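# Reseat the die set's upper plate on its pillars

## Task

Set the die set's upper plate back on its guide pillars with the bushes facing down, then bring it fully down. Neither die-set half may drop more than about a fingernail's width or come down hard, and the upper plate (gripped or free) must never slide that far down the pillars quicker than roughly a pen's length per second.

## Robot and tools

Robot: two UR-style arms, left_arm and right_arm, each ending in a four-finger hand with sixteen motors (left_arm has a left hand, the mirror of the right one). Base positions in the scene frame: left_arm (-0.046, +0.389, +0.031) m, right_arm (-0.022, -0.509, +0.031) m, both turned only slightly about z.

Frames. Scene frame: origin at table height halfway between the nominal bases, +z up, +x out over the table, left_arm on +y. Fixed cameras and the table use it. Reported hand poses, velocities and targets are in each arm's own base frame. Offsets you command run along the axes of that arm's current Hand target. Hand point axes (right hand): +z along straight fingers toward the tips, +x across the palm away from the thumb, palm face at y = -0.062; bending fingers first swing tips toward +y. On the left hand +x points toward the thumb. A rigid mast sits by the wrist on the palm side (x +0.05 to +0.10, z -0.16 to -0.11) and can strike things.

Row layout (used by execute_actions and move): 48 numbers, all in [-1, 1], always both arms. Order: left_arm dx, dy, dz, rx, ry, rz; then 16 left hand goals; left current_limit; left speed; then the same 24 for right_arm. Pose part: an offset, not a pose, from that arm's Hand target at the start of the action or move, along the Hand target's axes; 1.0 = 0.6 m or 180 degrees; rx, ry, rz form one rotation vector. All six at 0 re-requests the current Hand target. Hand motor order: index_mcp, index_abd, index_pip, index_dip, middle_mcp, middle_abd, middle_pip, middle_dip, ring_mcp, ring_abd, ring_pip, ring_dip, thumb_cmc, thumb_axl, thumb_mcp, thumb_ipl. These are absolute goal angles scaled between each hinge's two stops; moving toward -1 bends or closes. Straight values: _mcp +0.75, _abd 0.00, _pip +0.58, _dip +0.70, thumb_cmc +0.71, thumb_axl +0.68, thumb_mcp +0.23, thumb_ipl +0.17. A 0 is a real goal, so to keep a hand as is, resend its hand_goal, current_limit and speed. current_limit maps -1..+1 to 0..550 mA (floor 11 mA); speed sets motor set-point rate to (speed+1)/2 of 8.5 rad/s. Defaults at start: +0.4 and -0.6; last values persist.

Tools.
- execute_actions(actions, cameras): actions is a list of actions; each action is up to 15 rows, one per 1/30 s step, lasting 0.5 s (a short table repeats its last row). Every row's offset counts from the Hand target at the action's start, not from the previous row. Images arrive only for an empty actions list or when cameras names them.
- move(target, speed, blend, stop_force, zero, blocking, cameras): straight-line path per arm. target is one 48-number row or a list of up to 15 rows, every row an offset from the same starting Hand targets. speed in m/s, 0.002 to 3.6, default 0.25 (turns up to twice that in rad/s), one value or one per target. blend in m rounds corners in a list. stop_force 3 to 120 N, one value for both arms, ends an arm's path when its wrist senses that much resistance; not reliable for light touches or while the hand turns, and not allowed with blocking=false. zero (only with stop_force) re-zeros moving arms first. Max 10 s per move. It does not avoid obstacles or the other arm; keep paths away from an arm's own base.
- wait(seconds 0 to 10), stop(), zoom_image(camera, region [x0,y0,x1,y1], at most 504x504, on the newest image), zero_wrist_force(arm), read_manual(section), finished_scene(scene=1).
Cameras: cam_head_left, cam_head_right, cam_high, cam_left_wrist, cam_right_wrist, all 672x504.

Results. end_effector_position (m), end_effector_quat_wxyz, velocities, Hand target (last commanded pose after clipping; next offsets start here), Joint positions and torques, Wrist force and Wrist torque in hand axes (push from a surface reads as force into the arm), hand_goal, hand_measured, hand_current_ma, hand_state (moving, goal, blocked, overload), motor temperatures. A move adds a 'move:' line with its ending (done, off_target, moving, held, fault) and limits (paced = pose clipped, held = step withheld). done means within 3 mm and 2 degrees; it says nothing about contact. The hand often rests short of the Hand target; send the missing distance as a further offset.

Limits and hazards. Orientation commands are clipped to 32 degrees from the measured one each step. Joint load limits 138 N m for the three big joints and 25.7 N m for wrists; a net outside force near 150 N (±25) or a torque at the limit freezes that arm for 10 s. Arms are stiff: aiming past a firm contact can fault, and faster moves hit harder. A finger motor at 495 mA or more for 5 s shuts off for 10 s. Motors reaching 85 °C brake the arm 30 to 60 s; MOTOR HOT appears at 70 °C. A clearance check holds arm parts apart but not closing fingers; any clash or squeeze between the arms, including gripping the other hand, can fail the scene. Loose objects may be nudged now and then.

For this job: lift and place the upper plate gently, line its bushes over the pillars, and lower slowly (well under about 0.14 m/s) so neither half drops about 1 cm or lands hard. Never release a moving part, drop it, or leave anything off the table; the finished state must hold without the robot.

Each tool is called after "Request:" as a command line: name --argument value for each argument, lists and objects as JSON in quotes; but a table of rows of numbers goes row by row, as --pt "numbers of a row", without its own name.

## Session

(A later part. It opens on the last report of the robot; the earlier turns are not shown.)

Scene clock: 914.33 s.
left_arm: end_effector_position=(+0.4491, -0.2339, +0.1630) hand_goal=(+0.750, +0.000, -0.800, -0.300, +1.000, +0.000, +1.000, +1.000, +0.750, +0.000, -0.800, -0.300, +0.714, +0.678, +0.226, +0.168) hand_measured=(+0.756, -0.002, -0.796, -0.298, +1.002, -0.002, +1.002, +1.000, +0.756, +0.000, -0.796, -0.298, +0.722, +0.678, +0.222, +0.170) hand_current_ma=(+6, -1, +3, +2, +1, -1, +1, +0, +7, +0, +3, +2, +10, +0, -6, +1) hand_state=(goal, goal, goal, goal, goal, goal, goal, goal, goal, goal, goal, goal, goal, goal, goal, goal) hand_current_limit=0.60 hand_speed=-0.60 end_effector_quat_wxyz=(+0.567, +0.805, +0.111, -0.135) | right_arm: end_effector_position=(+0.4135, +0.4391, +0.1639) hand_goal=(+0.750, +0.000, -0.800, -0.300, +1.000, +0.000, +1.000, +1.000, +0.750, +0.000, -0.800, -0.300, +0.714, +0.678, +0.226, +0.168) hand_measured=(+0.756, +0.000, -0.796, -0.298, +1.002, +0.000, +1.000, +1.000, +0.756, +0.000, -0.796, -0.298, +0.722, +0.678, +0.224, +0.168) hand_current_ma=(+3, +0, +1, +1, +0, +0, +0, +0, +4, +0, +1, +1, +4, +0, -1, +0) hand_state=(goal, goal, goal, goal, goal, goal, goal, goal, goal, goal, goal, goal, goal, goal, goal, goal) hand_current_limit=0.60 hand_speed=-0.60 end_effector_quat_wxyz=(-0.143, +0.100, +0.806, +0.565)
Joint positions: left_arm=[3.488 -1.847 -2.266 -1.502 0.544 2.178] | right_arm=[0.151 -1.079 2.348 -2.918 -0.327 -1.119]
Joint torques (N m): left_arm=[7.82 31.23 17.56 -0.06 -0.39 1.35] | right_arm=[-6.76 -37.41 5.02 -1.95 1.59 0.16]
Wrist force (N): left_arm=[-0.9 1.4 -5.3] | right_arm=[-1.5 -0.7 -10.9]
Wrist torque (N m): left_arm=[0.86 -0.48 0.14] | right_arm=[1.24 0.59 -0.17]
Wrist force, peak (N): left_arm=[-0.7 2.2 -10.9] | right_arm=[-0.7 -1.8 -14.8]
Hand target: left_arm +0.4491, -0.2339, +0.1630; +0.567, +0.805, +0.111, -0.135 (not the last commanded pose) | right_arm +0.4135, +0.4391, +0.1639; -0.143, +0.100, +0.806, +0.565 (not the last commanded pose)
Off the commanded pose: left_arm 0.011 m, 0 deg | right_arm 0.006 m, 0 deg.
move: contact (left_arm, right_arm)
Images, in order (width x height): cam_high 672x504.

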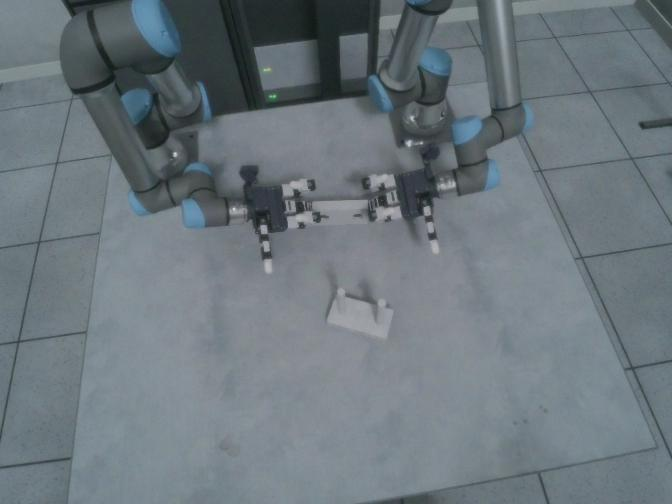

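Request:
move --target '[0,0.00063,0.00172,0,0,0,0.75,0,-0.8,-0.3,1,0,1,1,0.75,0,-0.8,-0.3,0.714,0.678,0.226,0.168,0.6,-0.6,0,0.00063,0.00172,0,0,0,0.75,0,-0.8,-0.3,1,0,1,1,0.75,0,-0.8,-0.3,0.714,0.678,0.226,0.168,0.6,-0.6]' --speed 0.01

Request:
zoom_image --camera "cam_high" --region '[230, 150, 460, 350]'

Scene clock: 917.17 s.
left_arm: end_effector_position=(+0.4492, -0.2349, +0.1630) hand_goal=(+0.750, +0.000, -0.800, -0.300, +1.000, +0.000, +1.000, +1.000, +0.750, +0.000, -0.800, -0.300, +0.714, +0.678, +0.226, +0.168) hand_measured=(+0.756, -0.002, -0.796, -0.298, +1.002, -0.006, +1.002, +1.000, +0.756, +0.000, -0.796, -0.298, +0.722, +0.678, +0.222, +0.170) hand_current_ma=(+6, -1, +3, +2, +3, -5, +2, +1, +7, +0, +3, +2, +10, +0, -6, +1) hand_state=(goal, goal, goal, goal, goal, goal, goal, goal, goal, goal, goal, goal, goal, goal, goal, goal) hand_current_limit=0.60 hand_speed=-0.60 end_effector_quat_wxyz=(+0.567, +0.805, +0.111, -0.135) | right_arm: end_effector_position=(+0.4135, +0.4402, +0.1639) hand_goal=(+0.750, +0.000, -0.800, -0.300, +1.000, +0.000, +1.000, +1.000, +0.750, +0.000, -0.800, -0.300, +0.714, +0.678, +0.226, +0.168) hand_measured=(+0.756, +0.000, -0.796, -0.298, +1.002, +0.002, +1.002, +1.000, +0.756, +0.000, -0.796, -0.298, +0.722, +0.678, +0.224, +0.168) hand_current_ma=(+3, +0, +1, +1, +1, +0, +0, +0, +4, +0, +1, +1, +4, +0, -1, +0) hand_state=(goal, goal, goal, goal, goal, goal, goal, goal, goal, goal, goal, goal, goal, goal, goal, goal) hand_current_limit=0.60 hand_speed=-0.60 end_effector_quat_wxyz=(-0.143, +0.100, +0.806, +0.565)
Joint positions: left_arm=[3.486 -1.847 -2.266 -1.499 0.542 2.174] | right_arm=[0.153 -1.076 2.347 -2.927 -0.328 -1.111]
Joint torques (N m): left_arm=[-21.27 17.96 -1.2 0.22 -3.99 -1.92] | right_arm=[18.33 -17.03 -20.67 -3 1.82 0.74]
Wrist force (N): left_arm=[0.5 1.8 -24.6] | right_arm=[0.2 -4.1 -31.7]
Wrist torque (N m): left_arm=[3.58 -0.94 0.37] | right_arm=[3.97 1.12 -0.05]
Wrist force, peak (N): left_arm=[0.5 1.8 -24.6] | right_arm=[1.1 -3.1 -32.4]
Hand target: left_arm +0.4491, -0.2350, +0.1630; +0.567, +0.805, +0.111, -0.135 | right_arm +0.4135, +0.4402, +0.1639; -0.143, +0.100, +0.806, +0.565
Off the commanded pose: left_arm 0.000 m, 0 deg | right_arm 0.000 m, 0 deg.
move: done

Scaled by 2.191 from the camera's 672x504 image, which has a finer 960x720 frame.
This view is cut from an older image: the scene may have changed since it was taken.

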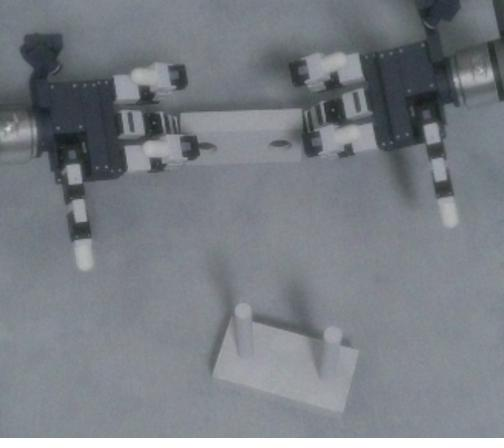

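Request:
move --target '[-0.0171,0.04418,-0.01607,0,0,0,0.75,0,-0.8,-0.3,1,0,1,1,0.75,0,-0.8,-0.3,0.714,0.678,0.226,0.168,0.6,-0.6,0.0171,0.04418,-0.01607,0,0,0,0.75,0,-0.8,-0.3,1,0,1,1,0.75,0,-0.8,-0.3,0.714,0.678,0.226,0.168,0.6,-0.6]' --speed 0.02 --cameras '["cam_high", "cam_head_left"]'

Request:
zoom_image --camera "cam_high" --region '[230, 150, 460, 350]'

Request:
zoom_image --camera "cam_head_left" --region '[200, 230, 430, 380]'

Scene clock: 922.70 s.
left_arm: end_effector_position=(+0.4492, -0.2350, +0.1931) hand_goal=(+0.750, +0.000, -0.800, -0.300, +1.000, +0.000, +1.000, +1.000, +0.750, +0.000, -0.800, -0.300, +0.714, +0.678, +0.226, +0.168) hand_measured=(+0.756, -0.002, -0.796, -0.298, +1.002, +0.042, +1.000, +1.000, +0.756, +0.000, -0.796, -0.298, +0.722, +0.678, +0.222, +0.170) hand_current_ma=(+6, -1, +3, +2, +1, +80, +1, +0, +7, +0, +3, +2, +10, +0, -6, +1) hand_state=(goal, goal, goal, goal, goal, blocked, goal, goal, goal, goal, goal, goal, goal, goal, goal, goal) hand_current_limit=0.60 hand_speed=-0.60 end_effector_quat_wxyz=(+0.567, +0.805, +0.111, -0.135) end_effector_velocity=(+0.000, +0.000, -0.001) end_effector_angular_velocity=(+0.001, -0.004, -0.001) | right_arm: end_effector_position=(+0.4135, +0.4402, +0.1940) hand_goal=(+0.750, +0.000, -0.800, -0.300, +1.000, +0.000, +1.000, +1.000, +0.750, +0.000, -0.800, -0.300, +0.714, +0.678, +0.226, +0.168) hand_measured=(+0.756, +0.000, -0.796, -0.298, +1.000, +0.034, +1.000, +1.000, +0.756, +0.000, -0.796, -0.298, +0.722, +0.678, +0.224, +0.168) hand_current_ma=(+3, +0, +1, +1, +0, +34, +0, +0, +4, +0, +1, +1, +4, +0, -1, +0) hand_state=(goal, goal, goal, goal, goal, moving, goal, goal, goal, goal, goal, goal, goal, goal, goal, goal) hand_current_limit=0.60 hand_speed=-0.60 end_effector_quat_wxyz=(-0.143, +0.100, +0.806, +0.565)
Joint positions: left_arm=[3.486 -1.774 -2.243 -1.595 0.542 2.174] | right_arm=[0.153 -1.169 2.343 -2.83 -0.328 -1.111]
Joint velocities: left_arm=[-0.001 -0.002 -0.001 0.006 0 0] | right_arm=[within noise]
Joint torques (N m): left_arm=[5.38 14.71 9.45 2.38 -0.53 -0.83] | right_arm=[-8.01 -15.89 -22.02 -3.81 0.69 -1.22]
Wrist force (N): left_arm=[1.0 -2.2 -0.9] | right_arm=[-3.6 -0.6 -4.0]
Wrist torque (N m): left_arm=[0.31 -0.21 0.56] | right_arm=[0.63 0.36 -0.46]
Wrist force, peak (N): left_arm=[0.2 2.3 -25.5] | right_arm=[1.0 -3.2 -32.8]
Hand target: left_arm +0.4492, -0.2349, +0.1930; +0.567, +0.805, +0.111, -0.135 | right_arm +0.4135, +0.4402, +0.1940; -0.143, +0.100, +0.806, +0.565
Off the commanded pose: left_arm 0.000 m, 0 deg | right_arm 0.000 m, 0 deg.
move: done
Images, in order (width x height): cam_head_left 672x504, cam_high 672x504.

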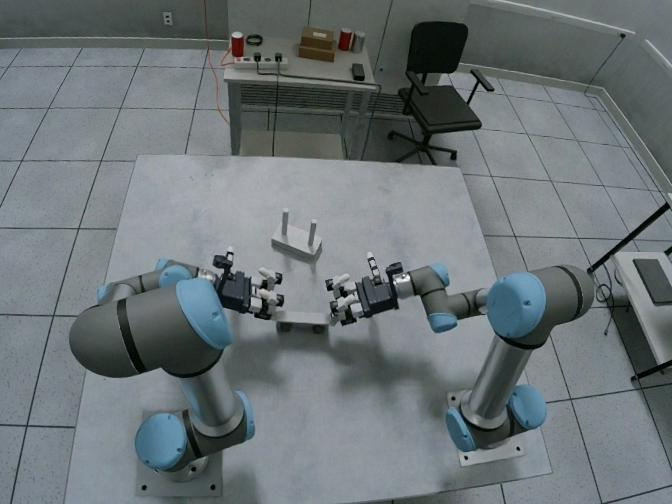

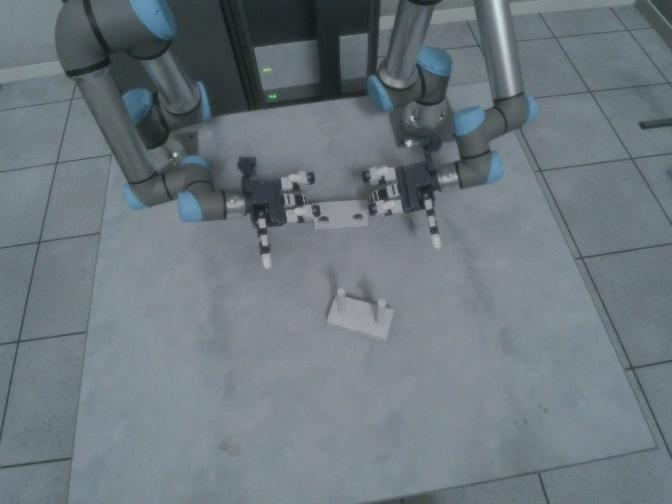

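Scaled by 2.191 from the camera's 672x504 image, which has a finer 960x720 frame.

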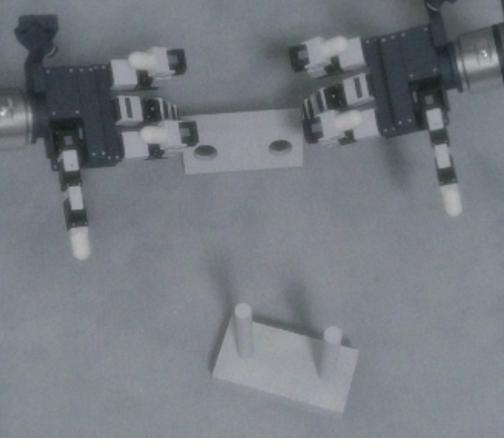

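Scaled by 2.191 from the camera's 672x504 image, which has a finer 960x720 frame.

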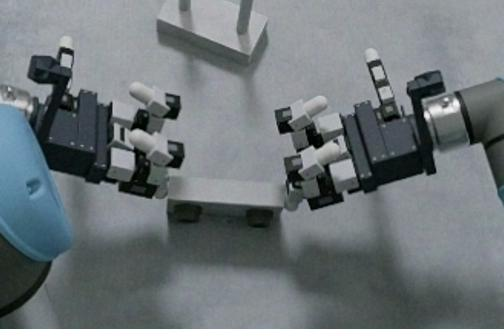

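Request:
zoom_image --camera "cam_high" --region '[290, 180, 400, 250]'

Request:
zoom_image --camera "cam_head_left" --region '[250, 290, 350, 360]'

Scaled by 4.582 from the camera's 672x504 image, which has a finer 960x720 frame.

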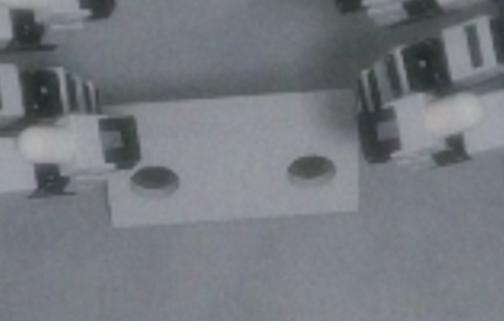

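Scaled by 5.040 from the camera's 672x504 image, which has a finer 960x720 frame.

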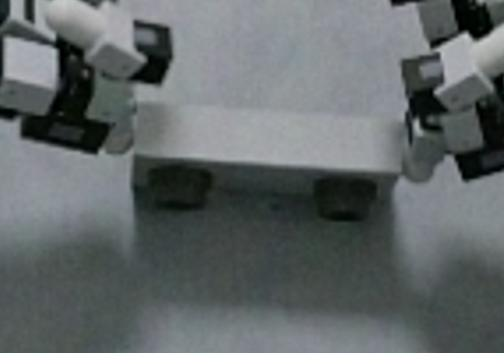

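Request:
wait --seconds 0.1 --cameras '["all"]'

Request:
zoom_image --camera "cam_right_wrist" --region '[180, 50, 380, 260]'

Request:
zoom_image --camera "cam_left_wrist" --region '[300, 50, 500, 260]'

Request:
zoom_image --camera "cam_head_right" --region '[255, 290, 355, 360]'

Scene clock: 937.07 s.
left_arm: end_effector_position=(+0.4492, -0.2349, +0.1930) hand_goal=(+0.750, +0.000, -0.800, -0.300, +1.000, +0.000, +1.000, +1.000, +0.750, +0.000, -0.800, -0.300, +0.714, +0.678, +0.226, +0.168) hand_measured=(+0.756, -0.002, -0.796, -0.298, +1.002, +0.042, +1.000, +1.000, +0.756, +0.000, -0.796, -0.298, +0.722, +0.678, +0.222, +0.170) hand_current_ma=(+6, -1, +3, +2, +1, +80, +1, +0, +7, +0, +3, +2, +10, +0, -6, +1) hand_state=(goal, goal, goal, goal, goal, blocked, goal, goal, goal, goal, goal, goal, goal, goal, goal, goal) hand_current_limit=0.60 hand_speed=-0.60 end_effector_quat_wxyz=(+0.567, +0.805, +0.111, -0.135) | right_arm: end_effector_position=(+0.4135, +0.4402, +0.1940) hand_goal=(+0.750, +0.000, -0.800, -0.300, +1.000, +0.000, +1.000, +1.000, +0.750, +0.000, -0.800, -0.300, +0.714, +0.678, +0.226, +0.168) hand_measured=(+0.756, +0.000, -0.796, -0.298, +1.000, +0.032, +1.000, +1.000, +0.756, +0.000, -0.796, -0.298, +0.722, +0.678, +0.224, +0.168) hand_current_ma=(+3, +0, +1, +1, +0, +32, +0, +0, +4, +0, +1, +1, +4, +0, -1, +0) hand_state=(goal, goal, goal, goal, goal, blocked, goal, goal, goal, goal, goal, goal, goal, goal, goal, goal) hand_current_limit=0.60 hand_speed=-0.60 end_effector_quat_wxyz=(-0.143, +0.100, +0.806, +0.565)
Joint positions: left_arm=[3.486 -1.774 -2.243 -1.595 0.542 2.175] | right_arm=[0.153 -1.169 2.343 -2.83 -0.328 -1.111]
Joint torques (N m): left_arm=[8.84 14.41 6.87 2.66 -0.4 2.49] | right_arm=[-8.19 -16.94 -0.7 -3.61 0.69 1.74]
Wrist force (N): left_arm=[0.7 -1.0 -1.9] | right_arm=[-4.0 -0.4 -3.9]
Wrist torque (N m): left_arm=[0.49 -0.25 0.42] | right_arm=[0.64 0.38 -0.44]
Wrist force, peak (N): left_arm=[0.8 -1.0 -2.5] | right_arm=[-3.1 0.8 -4.8]
Hand target: left_arm +0.4492, -0.2349, +0.1930; +0.567, +0.805, +0.111, -0.135 | right_arm +0.4135, +0.4402, +0.1940; -0.143, +0.100, +0.806, +0.565
Off the commanded pose: left_arm 0.000 m, 0 deg | right_arm 0.000 m, 0 deg.
wait: 0.10 s; at rest from the start

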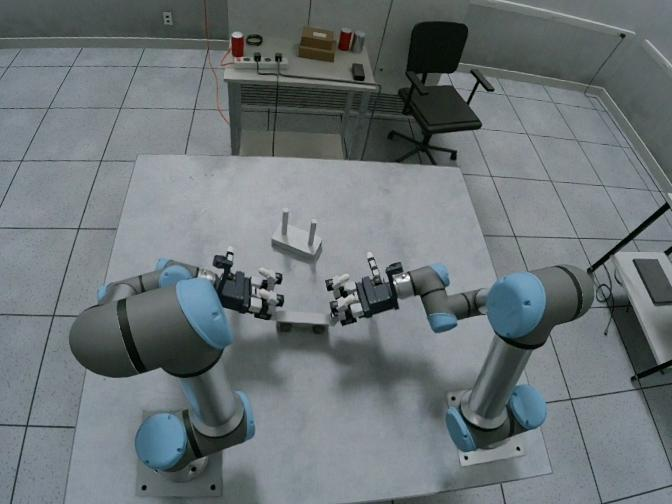

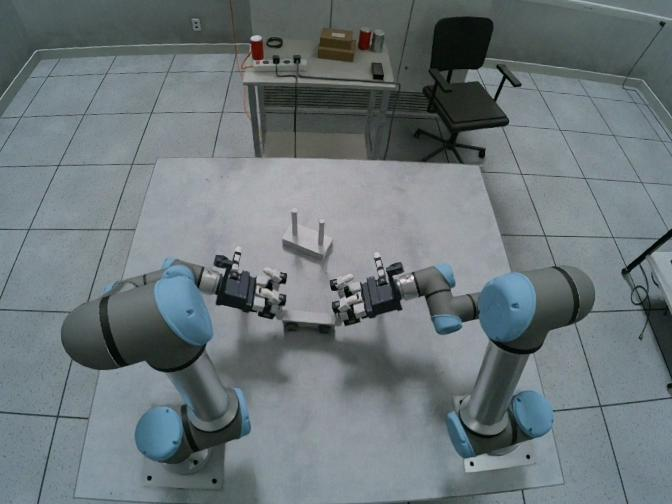

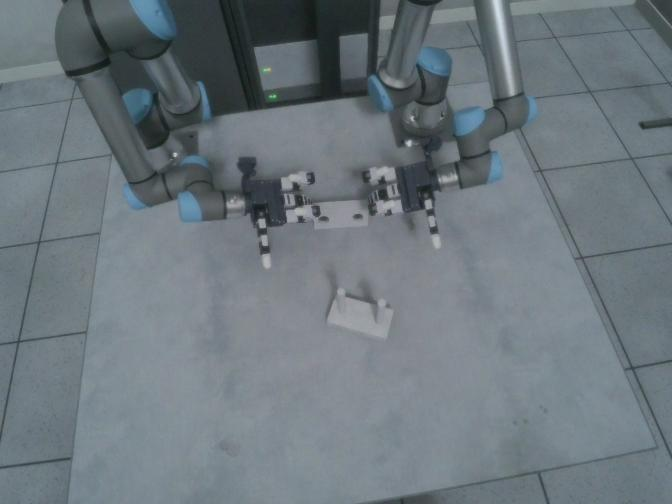

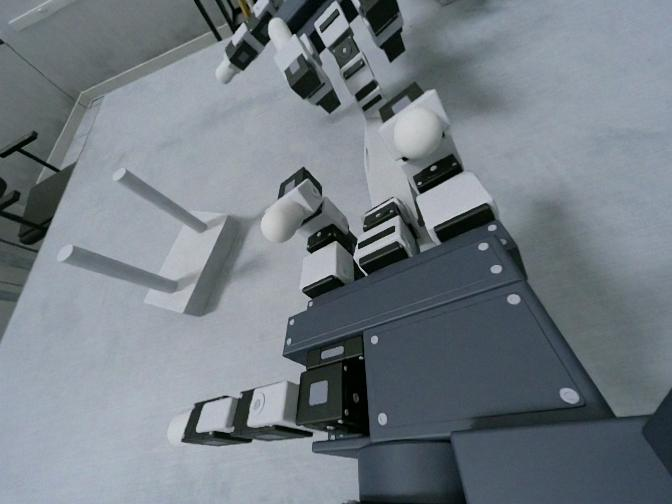

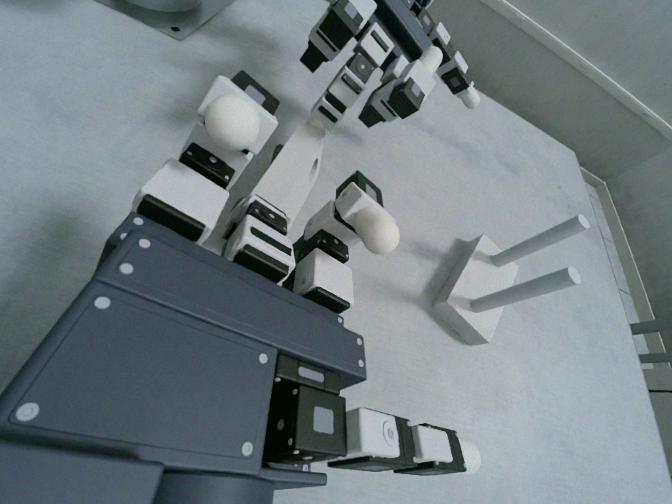

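Scaled by 2.400 from the camera's 672x504 image, which has a finer 960x720 frame.

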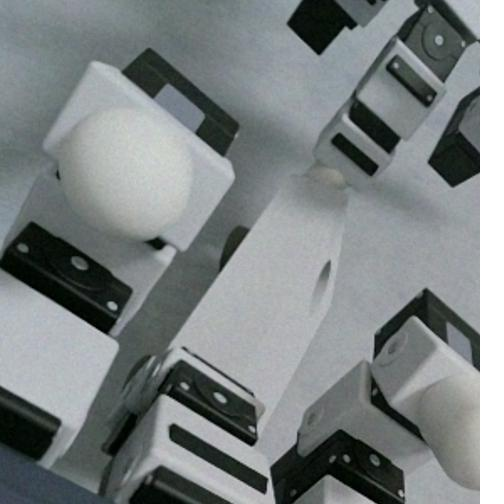

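Scaled by 2.400 from the camera's 672x504 image, which has a finer 960x720 frame.

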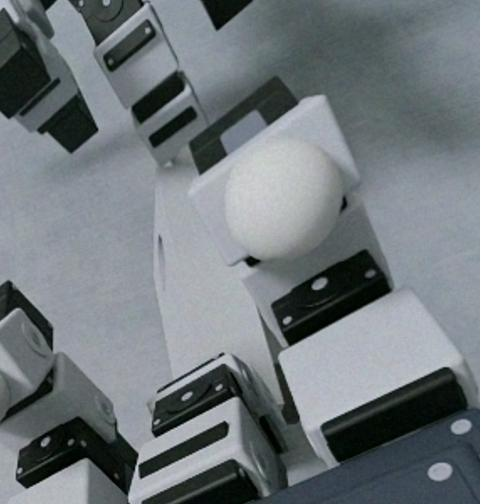

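Scaled by 5.040 from the camera's 672x504 image, which has a finer 960x720 frame.

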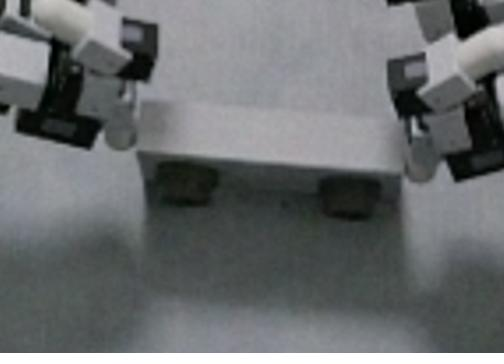

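Request:
move --target '[0.0204,0.0036,-0.0013,0,0,0,0.75,0,-0.8,-0.3,1,0,1,1,0.75,0,-0.8,-0.3,0.714,0.678,0.226,0.168,0.6,-0.6,-0.0204,0.0036,-0.0013,0,0,0,0.75,0,-0.8,-0.3,1,0,1,1,0.75,0,-0.8,-0.3,0.714,0.678,0.226,0.168,0.6,-0.6]' --speed 0.02 --cameras '["cam_high", "cam_head_left"]'

Request:
zoom_image --camera "cam_high" --region '[290, 180, 400, 250]'

Request:
zoom_image --camera "cam_head_left" --region '[250, 290, 350, 360]'

Scene clock: 967.00 s.
left_arm: end_effector_position=(+0.4615, -0.2346, +0.1910) hand_goal=(+0.750, +0.000, -0.800, -0.300, +1.000, +0.000, +1.000, +1.000, +0.750, +0.000, -0.800, -0.300, +0.714, +0.678, +0.226, +0.168) hand_measured=(+0.756, -0.002, -0.796, -0.298, +1.000, +0.010, +1.000, +1.000, +0.756, +0.000, -0.796, -0.298, +0.722, +0.678, +0.222, +0.170) hand_current_ma=(+6, -1, +3, +2, +0, +13, +0, +0, +7, +0, +3, +2, +10, +0, -6, +1) hand_state=(goal, goal, goal, goal, goal, goal, goal, goal, goal, goal, goal, goal, goal, goal, goal, goal) hand_current_limit=0.60 hand_speed=-0.60 end_effector_quat_wxyz=(+0.567, +0.805, +0.111, -0.135) | right_arm: end_effector_position=(+0.4260, +0.4402, +0.1919) hand_goal=(+0.750, +0.000, -0.800, -0.300, +1.000, +0.000, +1.000, +1.000, +0.750, +0.000, -0.800, -0.300, +0.714, +0.678, +0.226, +0.168) hand_measured=(+0.756, +0.000, -0.796, -0.298, +1.000, -0.006, +1.000, +1.000, +0.756, +0.000, -0.796, -0.298, +0.722, +0.678, +0.224, +0.168) hand_current_ma=(+3, +0, +1, +1, +0, -3, +0, +0, +4, +0, +1, +1, +4, +0, -1, +0) hand_state=(goal, goal, goal, goal, goal, goal, goal, goal, goal, goal, goal, goal, goal, goal, goal, goal) hand_current_limit=0.60 hand_speed=-0.60 end_effector_quat_wxyz=(-0.143, +0.100, +0.806, +0.565)
Joint positions: left_arm=[3.476 -1.804 -2.213 -1.585 0.535 2.163] | right_arm=[0.149 -1.152 2.312 -2.804 -0.327 -1.124]
Joint torques (N m): left_arm=[-2.51 34.85 6.63 1.09 -1.06 -0.27] | right_arm=[-0.56 -35.43 2.51 -2.8 3.77 -0.43]
Wrist force (N): left_arm=[0.5 3.4 -2.3] | right_arm=[-2.6 1.4 -9.5]
Wrist torque (N m): left_arm=[0.26 -0.33 0.30] | right_arm=[1.38 0.66 -0.16]
Wrist force, peak (N): left_arm=[0.1 4.1 -1.8] | right_arm=[-2.5 2.5 -10.4]
Hand target: left_arm +0.4614, -0.2346, +0.1910; +0.567, +0.805, +0.111, -0.135 | right_arm +0.4258, +0.4402, +0.1919; -0.143, +0.100, +0.806, +0.565
Off the commanded pose: left_arm 0.000 m, 0 deg | right_arm 0.000 m, 0 deg.
move: done
Images, in order (width x height): cam_head_left 672x504, cam_high 672x504.

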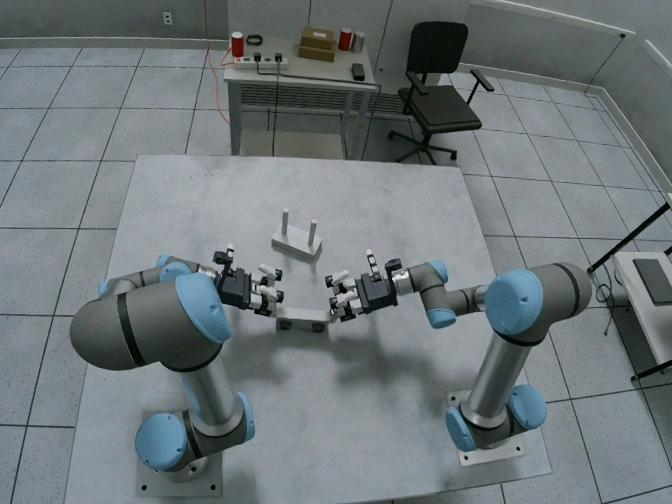

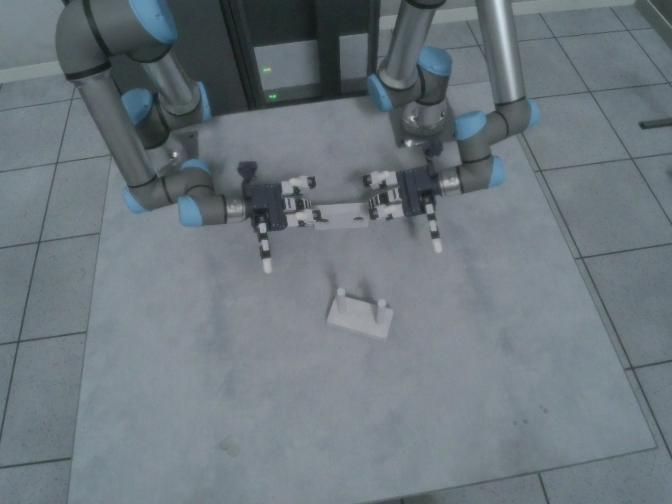

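Scaled by 4.582 from the camera's 672x504 image, which has a finer 960x720 frame.

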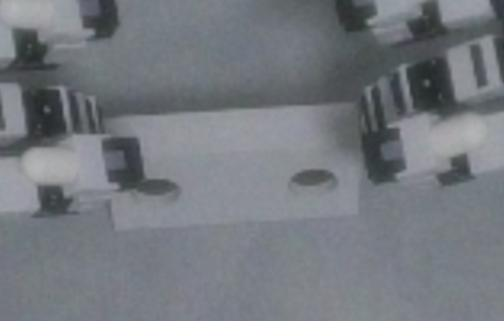

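Scaled by 5.040 from the camera's 672x504 image, which has a finer 960x720 frame.

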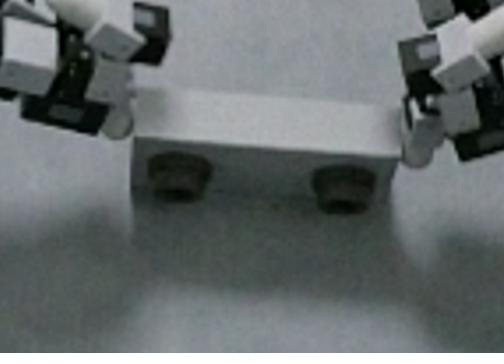

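Request:
move --pt "0 -0.00171 -0.0047 0 0 0 0.75 0 -0.8 -0.3 1 0 1 1 0.75 0 -0.8 -0.3 0.714 0.678 0.226 0.168 0.6 -0.6 0 -0.00171 -0.0047 0 0 0 0.75 0 -0.8 -0.3 1 0 1 1 0.75 0 -0.8 -0.3 0.714 0.678 0.226 0.168 0.6 -0.6" --pt "-0.00925 -0.00988 -0.00173 0 0 0 0.75 0 -0.8 -0.3 1 0 1 1 0.75 0 -0.8 -0.3 0.714 0.678 0.226 0.168 0.6 -0.6 -0.00171 -0.00613 -0.0031 0 0 0 0.75 0 -0.8 -0.3 1 0 1 1 0.75 0 -0.8 -0.3 0.714 0.678 0.226 0.168 0.6 -0.6" --speed 0.03 --cameras '["cam_high", "cam_head_left"]'

Request:
zoom_image --camera "cam_high" --region '[290, 180, 400, 250]'

Request:
zoom_image --camera "cam_head_left" --region '[250, 290, 350, 360]'

Scene clock: 979.10 s.
left_arm: end_effector_position=(+0.4543, -0.2317, +0.1880) hand_goal=(+0.750, +0.000, -0.800, -0.300, +1.000, +0.000, +1.000, +1.000, +0.750, +0.000, -0.800, -0.300, +0.714, +0.678, +0.226, +0.168) hand_measured=(+0.756, -0.002, -0.796, -0.298, +1.000, +0.006, +1.000, +1.000, +0.756, +0.000, -0.796, -0.298, +0.722, +0.678, +0.222, +0.170) hand_current_ma=(+6, -1, +3, +2, +0, +6, +0, +0, +7, +0, +3, +2, +10, +0, -6, +1) hand_state=(goal, goal, goal, goal, goal, goal, goal, goal, goal, goal, goal, goal, goal, goal, goal, goal) hand_current_limit=0.60 hand_speed=-0.60 end_effector_quat_wxyz=(+0.567, +0.805, +0.110, -0.134) | right_arm: end_effector_position=(+0.4258, +0.4372, +0.1888) hand_goal=(+0.750, +0.000, -0.800, -0.300, +1.000, +0.000, +1.000, +1.000, +0.750, +0.000, -0.800, -0.300, +0.714, +0.678, +0.226, +0.168) hand_measured=(+0.756, +0.000, -0.796, -0.298, +1.000, +0.000, +1.000, +1.000, +0.756, +0.000, -0.796, -0.298, +0.722, +0.678, +0.224, +0.168) hand_current_ma=(+3, +0, +1, +1, +0, +0, +0, +0, +4, +0, +1, +1, +4, +0, -1, +0) hand_state=(goal, goal, goal, goal, goal, goal, goal, goal, goal, goal, goal, goal, goal, goal, goal, goal) hand_current_limit=0.60 hand_speed=-0.60 end_effector_quat_wxyz=(-0.143, +0.100, +0.806, +0.565)
Joint positions: left_arm=[3.489 -1.796 -2.232 -1.586 0.545 2.178] | right_arm=[0.142 -1.151 2.317 -2.789 -0.327 -1.146]
Joint torques (N m): left_arm=[-7.72 18.82 20.08 -1.05 -2.33 -1.56] | right_arm=[7.29 -36.88 2.54 -1.84 2.35 1.55]
Wrist force (N): left_arm=[-0.3 2.9 2.4] | right_arm=[-2.9 1.5 -0.7]
Wrist torque (N m): left_arm=[-0.41 -0.29 0.10] | right_arm=[0.05 0.39 -0.28]
Wrist force, peak (N): left_arm=[-0.2 4.8 -2.9] | right_arm=[-2.1 2.8 -9.9]
Hand target: left_arm +0.4544, -0.2318, +0.1880; +0.567, +0.805, +0.111, -0.135 | right_arm +0.4258, +0.4372, +0.1889; -0.143, +0.100, +0.806, +0.565
Off the commanded pose: left_arm 0.000 m, 0 deg | right_arm 0.000 m, 0 deg.
move: done
Images, in order (width x height): cam_head_left 672x504, cam_high 672x504.

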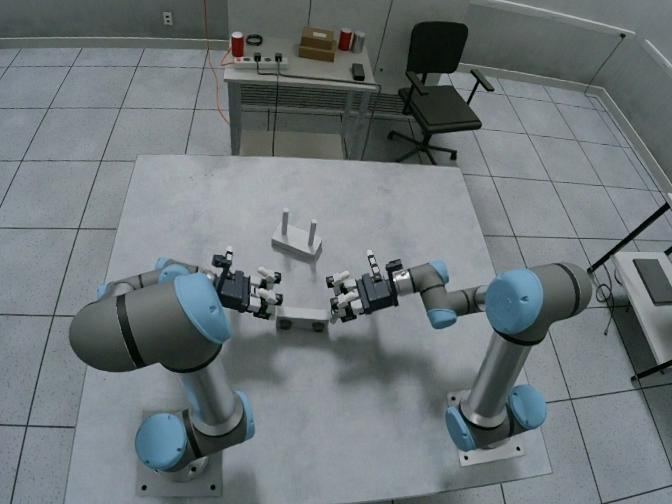

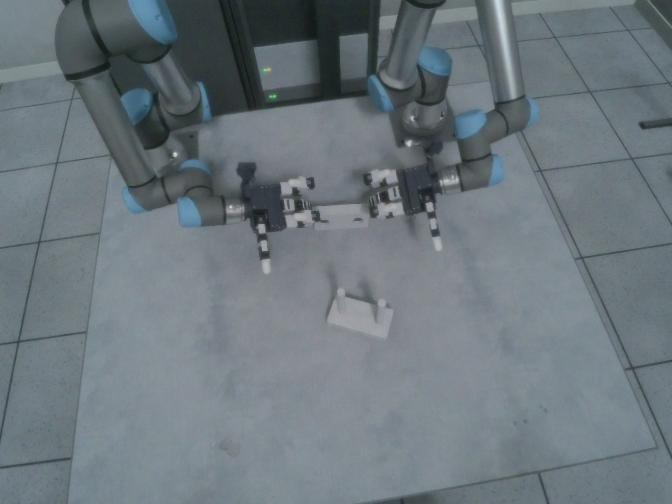

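Scaled by 4.582 from the camera's 672x504 image, which has a finer 960x720 frame.

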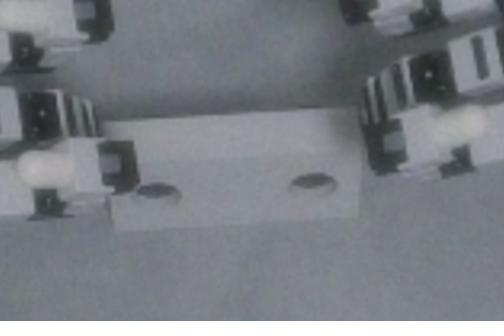

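Scaled by 5.040 from the camera's 672x504 image, which has a finer 960x720 frame.

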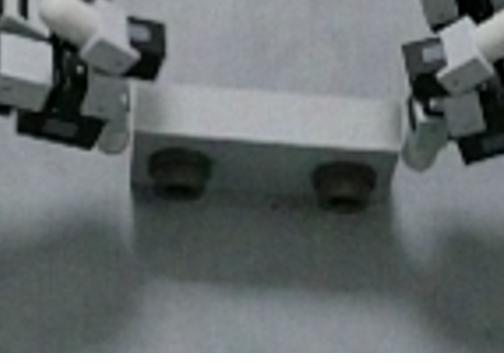

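Request:
move --target '[0,0.00342,0.0094,0,0,0,0.75,0,-0.8,-0.3,1,0,1,1,0.75,0,-0.8,-0.3,0.714,0.678,0.226,0.168,0.6,-0.6,0,0.00342,0.0094,0,0,0,0.75,0,-0.8,-0.3,1,0,1,1,0.75,0,-0.8,-0.3,0.714,0.678,0.226,0.168,0.6,-0.6]' --speed 0.01 --stop_force 6

Scene clock: 983.57 s.
left_arm: end_effector_position=(+0.4544, -0.2342, +0.1880) hand_goal=(+0.750, +0.000, -0.800, -0.300, +1.000, +0.000, +1.000, +1.000, +0.750, +0.000, -0.800, -0.300, +0.714, +0.678, +0.226, +0.168) hand_measured=(+0.756, -0.002, -0.796, -0.298, +1.002, +0.006, +1.000, +1.000, +0.756, +0.000, -0.796, -0.298, +0.722, +0.678, +0.222, +0.170) hand_current_ma=(+6, -1, +3, +2, +1, +5, +1, +0, +7, +0, +3, +2, +10, +0, -6, +1) hand_state=(goal, goal, goal, goal, goal, goal, goal, goal, goal, goal, goal, goal, goal, goal, goal, goal) hand_current_limit=0.60 hand_speed=-0.60 end_effector_quat_wxyz=(+0.567, +0.805, +0.111, -0.135) | right_arm: end_effector_position=(+0.4258, +0.4399, +0.1889) hand_goal=(+0.750, +0.000, -0.800, -0.300, +1.000, +0.000, +1.000, +1.000, +0.750, +0.000, -0.800, -0.300, +0.714, +0.678, +0.226, +0.168) hand_measured=(+0.756, +0.000, -0.796, -0.298, +1.000, +0.000, +1.000, +1.000, +0.756, +0.000, -0.796, -0.298, +0.722, +0.678, +0.224, +0.168) hand_current_ma=(+3, +0, +1, +1, +0, +0, +0, +0, +4, +0, +1, +1, +4, +0, -1, +0) hand_state=(goal, goal, goal, goal, goal, goal, goal, goal, goal, goal, goal, goal, goal, goal, goal, goal) hand_current_limit=0.60 hand_speed=-0.60 end_effector_quat_wxyz=(-0.143, +0.099, +0.806, +0.565)
Joint positions: left_arm=[3.483 -1.797 -2.233 -1.579 0.54 2.171] | right_arm=[0.148 -1.144 2.314 -2.81 -0.327 -1.127]
Joint torques (N m): left_arm=[7.98 14.59 18.21 -2.04 0.16 2.72] | right_arm=[-7.3 -36.96 3.93 -3.19 3.76 1.56]
Wrist force (N): left_arm=[-0.6 4.0 -4.6] | right_arm=[-2.0 1.9 -7.4]
Wrist torque (N m): left_arm=[0.72 -0.39 0.09] | right_arm=[0.96 0.52 -0.18]
Wrist force, peak (N): left_arm=[-0.8 4.3 -9.3] | right_arm=[-1.4 2.9 -14.0]
Hand target: left_arm +0.4544, -0.2342, +0.1880; +0.567, +0.805, +0.111, -0.135 (not the last commanded pose) | right_arm +0.4258, +0.4399, +0.1889; -0.143, +0.099, +0.806, +0.565 (not the last commanded pose)
Off the commanded pose: left_arm 0.004 m, 0 deg | right_arm 0.003 m, 0 deg.
move: contact (left_arm, right_arm)

Request:
move --pt "0 0.000285 0.00078 0 0 0 0.75 0 -0.8 -0.3 1 0 1 1 0.75 0 -0.8 -0.3 0.714 0.678 0.226 0.168 0.6 -0.6 0 0.000285 0.00078 0 0 0 0.75 0 -0.8 -0.3 1 0 1 1 0.75 0 -0.8 -0.3 0.714 0.678 0.226 0.168 0.6 -0.6" --pt "-0.01908 -0.00378 0.00065 0 0 0 0.75 0 -0.8 -0.3 1 0 1 1 0.75 0 -0.8 -0.3 0.714 0.678 0.226 0.168 0.6 -0.6 0.01908 -0.00275 0.00348 0 0 0 0.75 0 -0.8 -0.3 1 0 1 1 0.75 0 -0.8 -0.3 0.714 0.678 0.226 0.168 0.6 -0.6" --speed 0.02 --cameras '["cam_high", "cam_head_left"]'

Request:
zoom_image --camera "cam_high" --region '[290, 180, 400, 250]'

Request:
zoom_image --camera "cam_head_left" --region '[250, 290, 350, 360]'

Scene clock: 991.90 s.
left_arm: end_effector_position=(+0.4428, -0.2340, +0.1898) hand_goal=(+0.750, +0.000, -0.800, -0.300, +1.000, +0.000, +1.000, +1.000, +0.750, +0.000, -0.800, -0.300, +0.714, +0.678, +0.226, +0.168) hand_measured=(+0.756, -0.002, -0.796, -0.298, +1.002, +0.048, +1.002, +1.000, +0.756, +0.000, -0.796, -0.298, +0.722, +0.678, +0.222, +0.170) hand_current_ma=(+6, -1, +3, +2, +1, +97, +1, +0, +7, +0, +3, +2, +10, +0, -6, +1) hand_state=(goal, goal, goal, goal, goal, blocked, goal, goal, goal, goal, goal, goal, goal, goal, goal, goal) hand_current_limit=0.60 hand_speed=-0.60 end_effector_quat_wxyz=(+0.567, +0.805, +0.111, -0.135) | right_arm: end_effector_position=(+0.4141, +0.4413, +0.1907) hand_goal=(+0.750, +0.000, -0.800, -0.300, +1.000, +0.000, +1.000, +1.000, +0.750, +0.000, -0.800, -0.300, +0.714, +0.678, +0.226, +0.168) hand_measured=(+0.756, +0.000, -0.796, -0.298, +1.002, +0.028, +1.002, +1.000, +0.756, +0.000, -0.796, -0.298, +0.722, +0.678, +0.224, +0.168) hand_current_ma=(+3, +0, +1, +1, +0, +28, +0, +0, +4, +0, +1, +1, +4, +0, -1, +0) hand_state=(goal, goal, goal, goal, goal, blocked, goal, goal, goal, goal, goal, goal, goal, goal, goal, goal) hand_current_limit=0.60 hand_speed=-0.60 end_effector_quat_wxyz=(-0.143, +0.100, +0.807, +0.565)
Joint positions: left_arm=[3.493 -1.769 -2.261 -1.59 0.548 2.184] | right_arm=[0.156 -1.156 2.341 -2.847 -0.328 -1.104]
Joint torques (N m): left_arm=[-7.18 12.95 19.7 0.52 -3.3 -0.82] | right_arm=[4.14 -19.11 -25.69 -1.8 2.31 -0.56]
Wrist force (N): left_arm=[1.7 -3.1 -3.2] | right_arm=[-4.2 -4.6 -7.3]
Wrist torque (N m): left_arm=[0.86 -0.20 0.57] | right_arm=[1.27 0.37 -0.72]
Wrist force, peak (N): left_arm=[0.1 5.7 -14.0] | right_arm=[-1.5 1.8 -16.8]
Hand target: left_arm +0.4429, -0.2341, +0.1898; +0.567, +0.805, +0.111, -0.135 | right_arm +0.4143, +0.4413, +0.1907; -0.143, +0.099, +0.806, +0.565
Off the commanded pose: left_arm 0.000 m, 0 deg | right_arm 0.000 m, 0 deg.
move: done
Images, in order (width x height): cam_head_left 672x504, cam_high 672x504.

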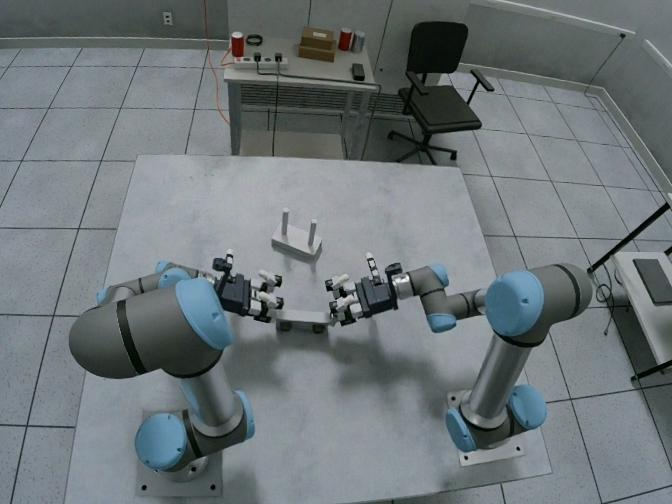

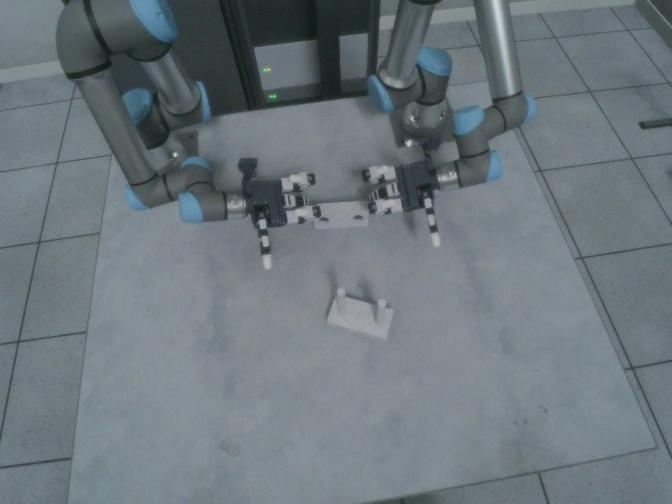

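Scaled by 4.582 from the camera's 672x504 image, which has a finer 960x720 frame.

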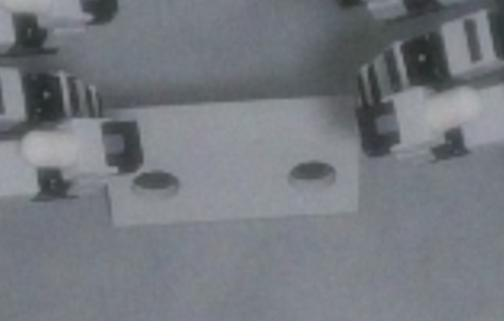

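Scaled by 5.040 from the camera's 672x504 image, which has a finer 960x720 frame.

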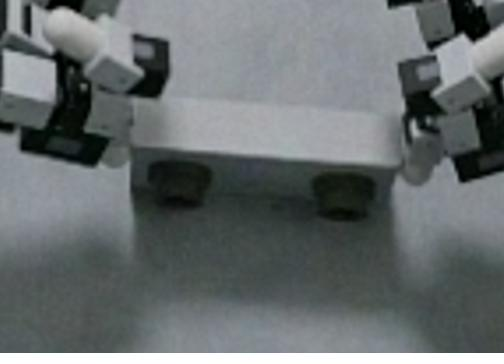

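Request:
move --pt "0 0.00023 0.00063 0 0 0 0.75 0 -0.8 -0.3 1 0 1 1 0.75 0 -0.8 -0.3 0.714 0.678 0.226 0.168 0.6 -0.6 0 0.00023 0.00063 0 0 0 0.75 0 -0.8 -0.3 1 0 1 1 0.75 0 -0.8 -0.3 0.714 0.678 0.226 0.168 0.6 -0.6" --pt "-0.01815 -0.00689 0.00161 0 0 0 0.75 0 -0.8 -0.3 1 0 1 1 0.75 0 -0.8 -0.3 0.714 0.678 0.226 0.168 0.6 -0.6 0.01815 -0.00585 0.00448 0 0 0 0.75 0 -0.8 -0.3 1 0 1 1 0.75 0 -0.8 -0.3 0.714 0.678 0.226 0.168 0.6 -0.6" --speed 0.02 --cameras '["cam_high", "cam_head_left"]'

Request:
zoom_image --camera "cam_high" --region '[290, 180, 400, 250]'

Request:
zoom_image --camera "cam_head_left" --region '[250, 290, 350, 360]'

Scene clock: 1002.23 s.
left_arm: end_effector_position=(+0.4312, -0.2338, +0.1896) hand_goal=(+0.750, +0.000, -0.800, -0.300, +1.000, +0.000, +1.000, +1.000, +0.750, +0.000, -0.800, -0.300, +0.714, +0.678, +0.226, +0.168) hand_measured=(+0.756, -0.002, -0.796, -0.298, +1.002, +0.062, +1.002, +1.000, +0.756, +0.000, -0.796, -0.298, +0.722, +0.678, +0.222, +0.170) hand_current_ma=(+6, -1, +3, +2, +2, +139, +1, +0, +7, +0, +3, +2, +10, +0, -6, +1) hand_state=(goal, goal, goal, goal, goal, blocked, goal, goal, goal, goal, goal, goal, goal, goal, goal, goal) hand_current_limit=0.60 hand_speed=-0.60 end_effector_quat_wxyz=(+0.567, +0.805, +0.111, -0.135) | right_arm: end_effector_position=(+0.4024, +0.4426, +0.1905) hand_goal=(+0.750, +0.000, -0.800, -0.300, +1.000, +0.000, +1.000, +1.000, +0.750, +0.000, -0.800, -0.300, +0.714, +0.678, +0.226, +0.168) hand_measured=(+0.756, +0.000, -0.796, -0.298, +1.002, +0.032, +1.002, +1.000, +0.756, +0.000, -0.796, -0.298, +0.722, +0.678, +0.224, +0.168) hand_current_ma=(+3, +0, +1, +1, +1, +32, +0, +0, +4, +0, +1, +1, +4, +0, -1, +0) hand_state=(goal, goal, goal, goal, goal, blocked, goal, goal, goal, goal, goal, goal, goal, goal, goal, goal) hand_current_limit=0.60 hand_speed=-0.60 end_effector_quat_wxyz=(-0.143, +0.100, +0.806, +0.565)
Joint positions: left_arm=[3.504 -1.746 -2.29 -1.595 0.557 2.197] | right_arm=[0.163 -1.16 2.368 -2.892 -0.329 -1.081]
Joint torques (N m): left_arm=[-10.77 12.86 17.18 -1.8 -4.09 -0.87] | right_arm=[5.28 -19.72 -22.16 -1.08 1.74 -0.44]
Wrist force (N): left_arm=[2.8 -7.5 -6.8] | right_arm=[-4.0 -4.3 -12.2]
Wrist torque (N m): left_arm=[1.53 -0.19 0.70] | right_arm=[1.94 0.45 -0.62]
Wrist force, peak (N): left_arm=[2.0 -2.2 -13.1] | right_arm=[-2.1 -4.6 -16.0]
Hand target: left_arm +0.4312, -0.2339, +0.1896; +0.567, +0.805, +0.111, -0.135 | right_arm +0.4026, +0.4426, +0.1905; -0.143, +0.099, +0.806, +0.565
Off the commanded pose: left_arm 0.000 m, 0 deg | right_arm 0.000 m, 0 deg.
move: done
Images, in order (width x height): cam_head_left 672x504, cam_high 672x504.

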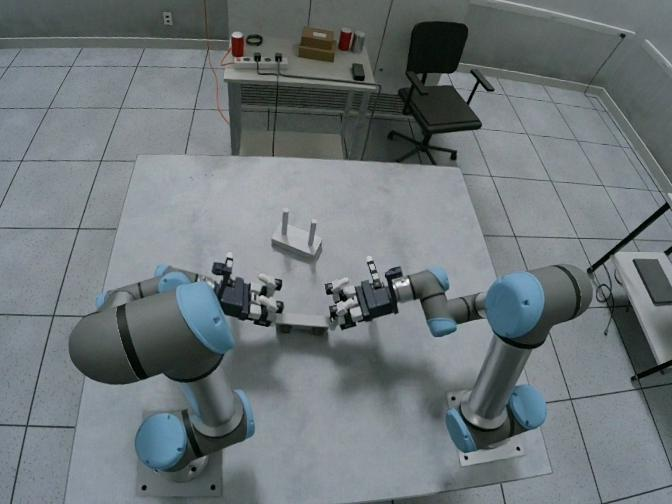

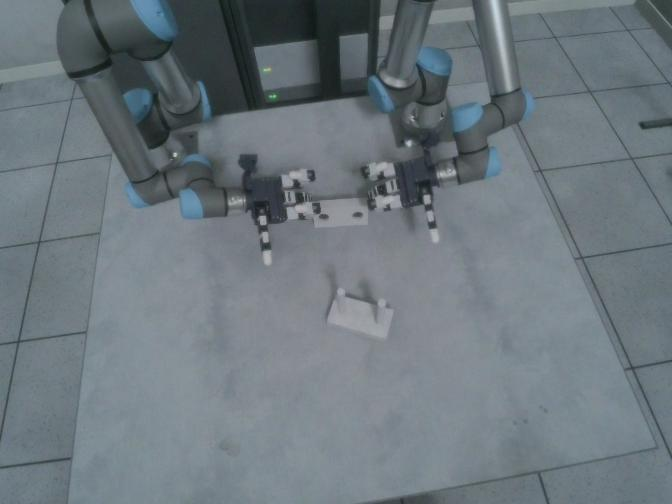

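Scaled by 4.582 from the camera's 672x504 image, which has a finer 960x720 frame.

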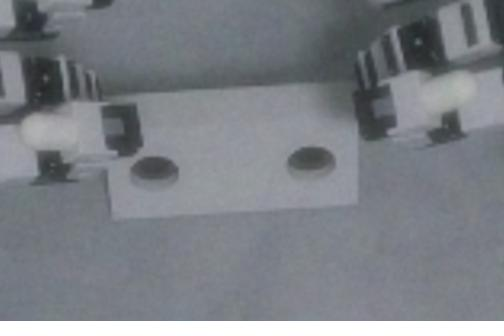

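Scaled by 5.040 from the camera's 672x504 image, which has a finer 960x720 frame.

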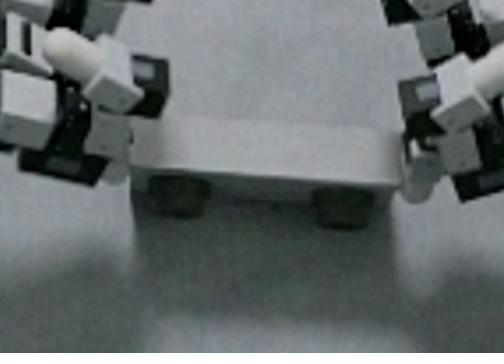

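Request:
move --target '[-0.01663,-0.00997,0.00205,0,0,0,0.75,0,-0.8,-0.3,1,0,1,1,0.75,0,-0.8,-0.3,0.714,0.678,0.226,0.168,0.6,-0.6,0.01663,-0.00897,0.00485,0,0,0,0.75,0,-0.8,-0.3,1,0,1,1,0.75,0,-0.8,-0.3,0.714,0.678,0.226,0.168,0.6,-0.6]' --speed 0.015 --cameras '["cam_high", "cam_head_left"]'

Request:
zoom_image --camera "cam_high" --region '[290, 180, 400, 250]'

Request:
zoom_image --camera "cam_head_left" --region '[250, 290, 350, 360]'

Scene clock: 1012.33 s.
left_arm: end_effector_position=(+0.4197, -0.2333, +0.1873) hand_goal=(+0.750, +0.000, -0.800, -0.300, +1.000, +0.000, +1.000, +1.000, +0.750, +0.000, -0.800, -0.300, +0.714, +0.678, +0.226, +0.168) hand_measured=(+0.756, -0.002, -0.796, -0.298, +1.002, +0.062, +1.002, +1.000, +0.756, +0.000, -0.796, -0.298, +0.722, +0.678, +0.222, +0.170) hand_current_ma=(+6, -1, +3, +2, +2, +140, +1, +0, +7, +0, +3, +2, +10, +0, -6, +1) hand_state=(goal, goal, goal, goal, goal, blocked, goal, goal, goal, goal, goal, goal, goal, goal, goal, goal) hand_current_limit=0.60 hand_speed=-0.60 end_effector_quat_wxyz=(+0.567, +0.805, +0.111, -0.135) | right_arm: end_effector_position=(+0.3910, +0.4435, +0.1882) hand_goal=(+0.750, +0.000, -0.800, -0.300, +1.000, +0.000, +1.000, +1.000, +0.750, +0.000, -0.800, -0.300, +0.714, +0.678, +0.226, +0.168) hand_measured=(+0.756, +0.000, -0.796, -0.298, +1.002, +0.028, +1.002, +1.000, +0.756, +0.000, -0.796, -0.298, +0.722, +0.678, +0.224, +0.168) hand_current_ma=(+3, +0, +1, +1, +1, +28, +0, +0, +4, +0, +1, +1, +4, +0, -1, +0) hand_state=(goal, goal, goal, goal, goal, blocked, goal, goal, goal, goal, goal, goal, goal, goal, goal, goal) hand_current_limit=0.60 hand_speed=-0.60 end_effector_quat_wxyz=(-0.143, +0.100, +0.806, +0.565)
Joint positions: left_arm=[3.517 -1.728 -2.32 -1.595 0.567 2.211] | right_arm=[0.17 -1.158 2.395 -2.942 -0.329 -1.06]
Joint torques (N m): left_arm=[-7.33 16.66 18.63 -3.21 -3.46 -0.23] | right_arm=[7.79 -15.99 -18 -1.47 1.78 0.32]
Wrist force (N): left_arm=[2.3 -7.3 -6.8] | right_arm=[-2.8 -2.3 -12.8]
Wrist torque (N m): left_arm=[1.54 -0.15 0.73] | right_arm=[1.96 0.51 -0.51]
Wrist force, peak (N): left_arm=[2.2 -4.6 -10.8] | right_arm=[-2.9 -3.7 -13.0]
Hand target: left_arm +0.4198, -0.2333, +0.1873; +0.567, +0.805, +0.111, -0.135 | right_arm +0.3911, +0.4435, +0.1882; -0.143, +0.099, +0.806, +0.565
Off the commanded pose: left_arm 0.000 m, 0 deg | right_arm 0.000 m, 0 deg.
move: done
Images, in order (width x height): cam_head_left 672x504, cam_high 672x504.

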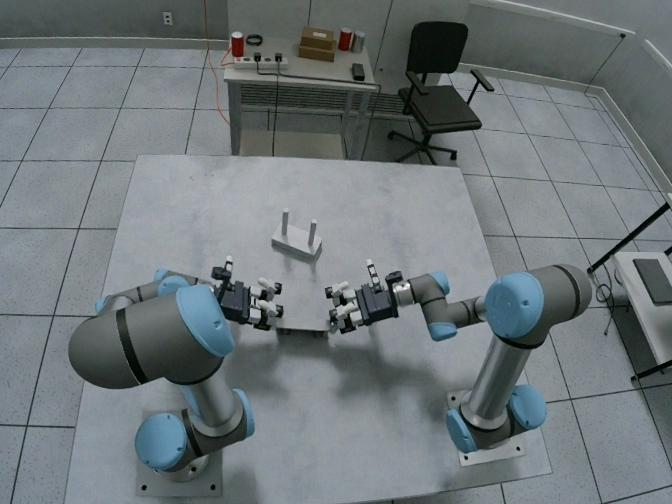

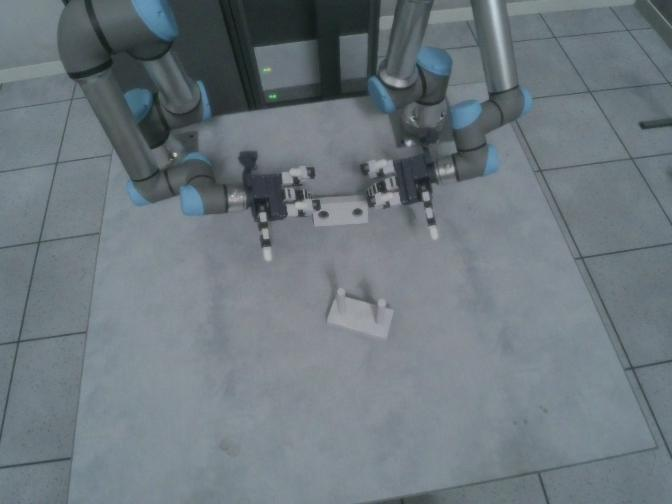

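Scaled by 4.582 from the camera's 672x504 image, which has a finer 960x720 frame.

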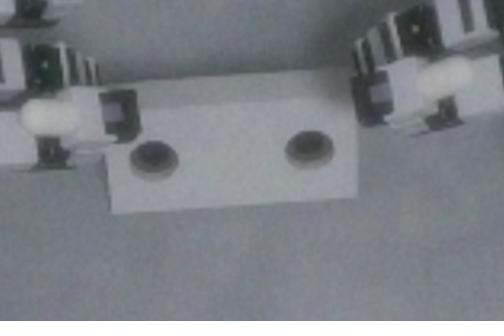

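Scaled by 5.040 from the camera's 672x504 image, which has a finer 960x720 frame.

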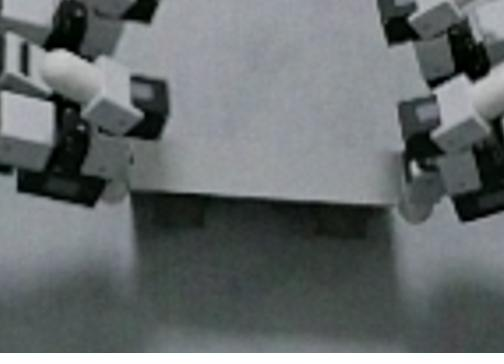

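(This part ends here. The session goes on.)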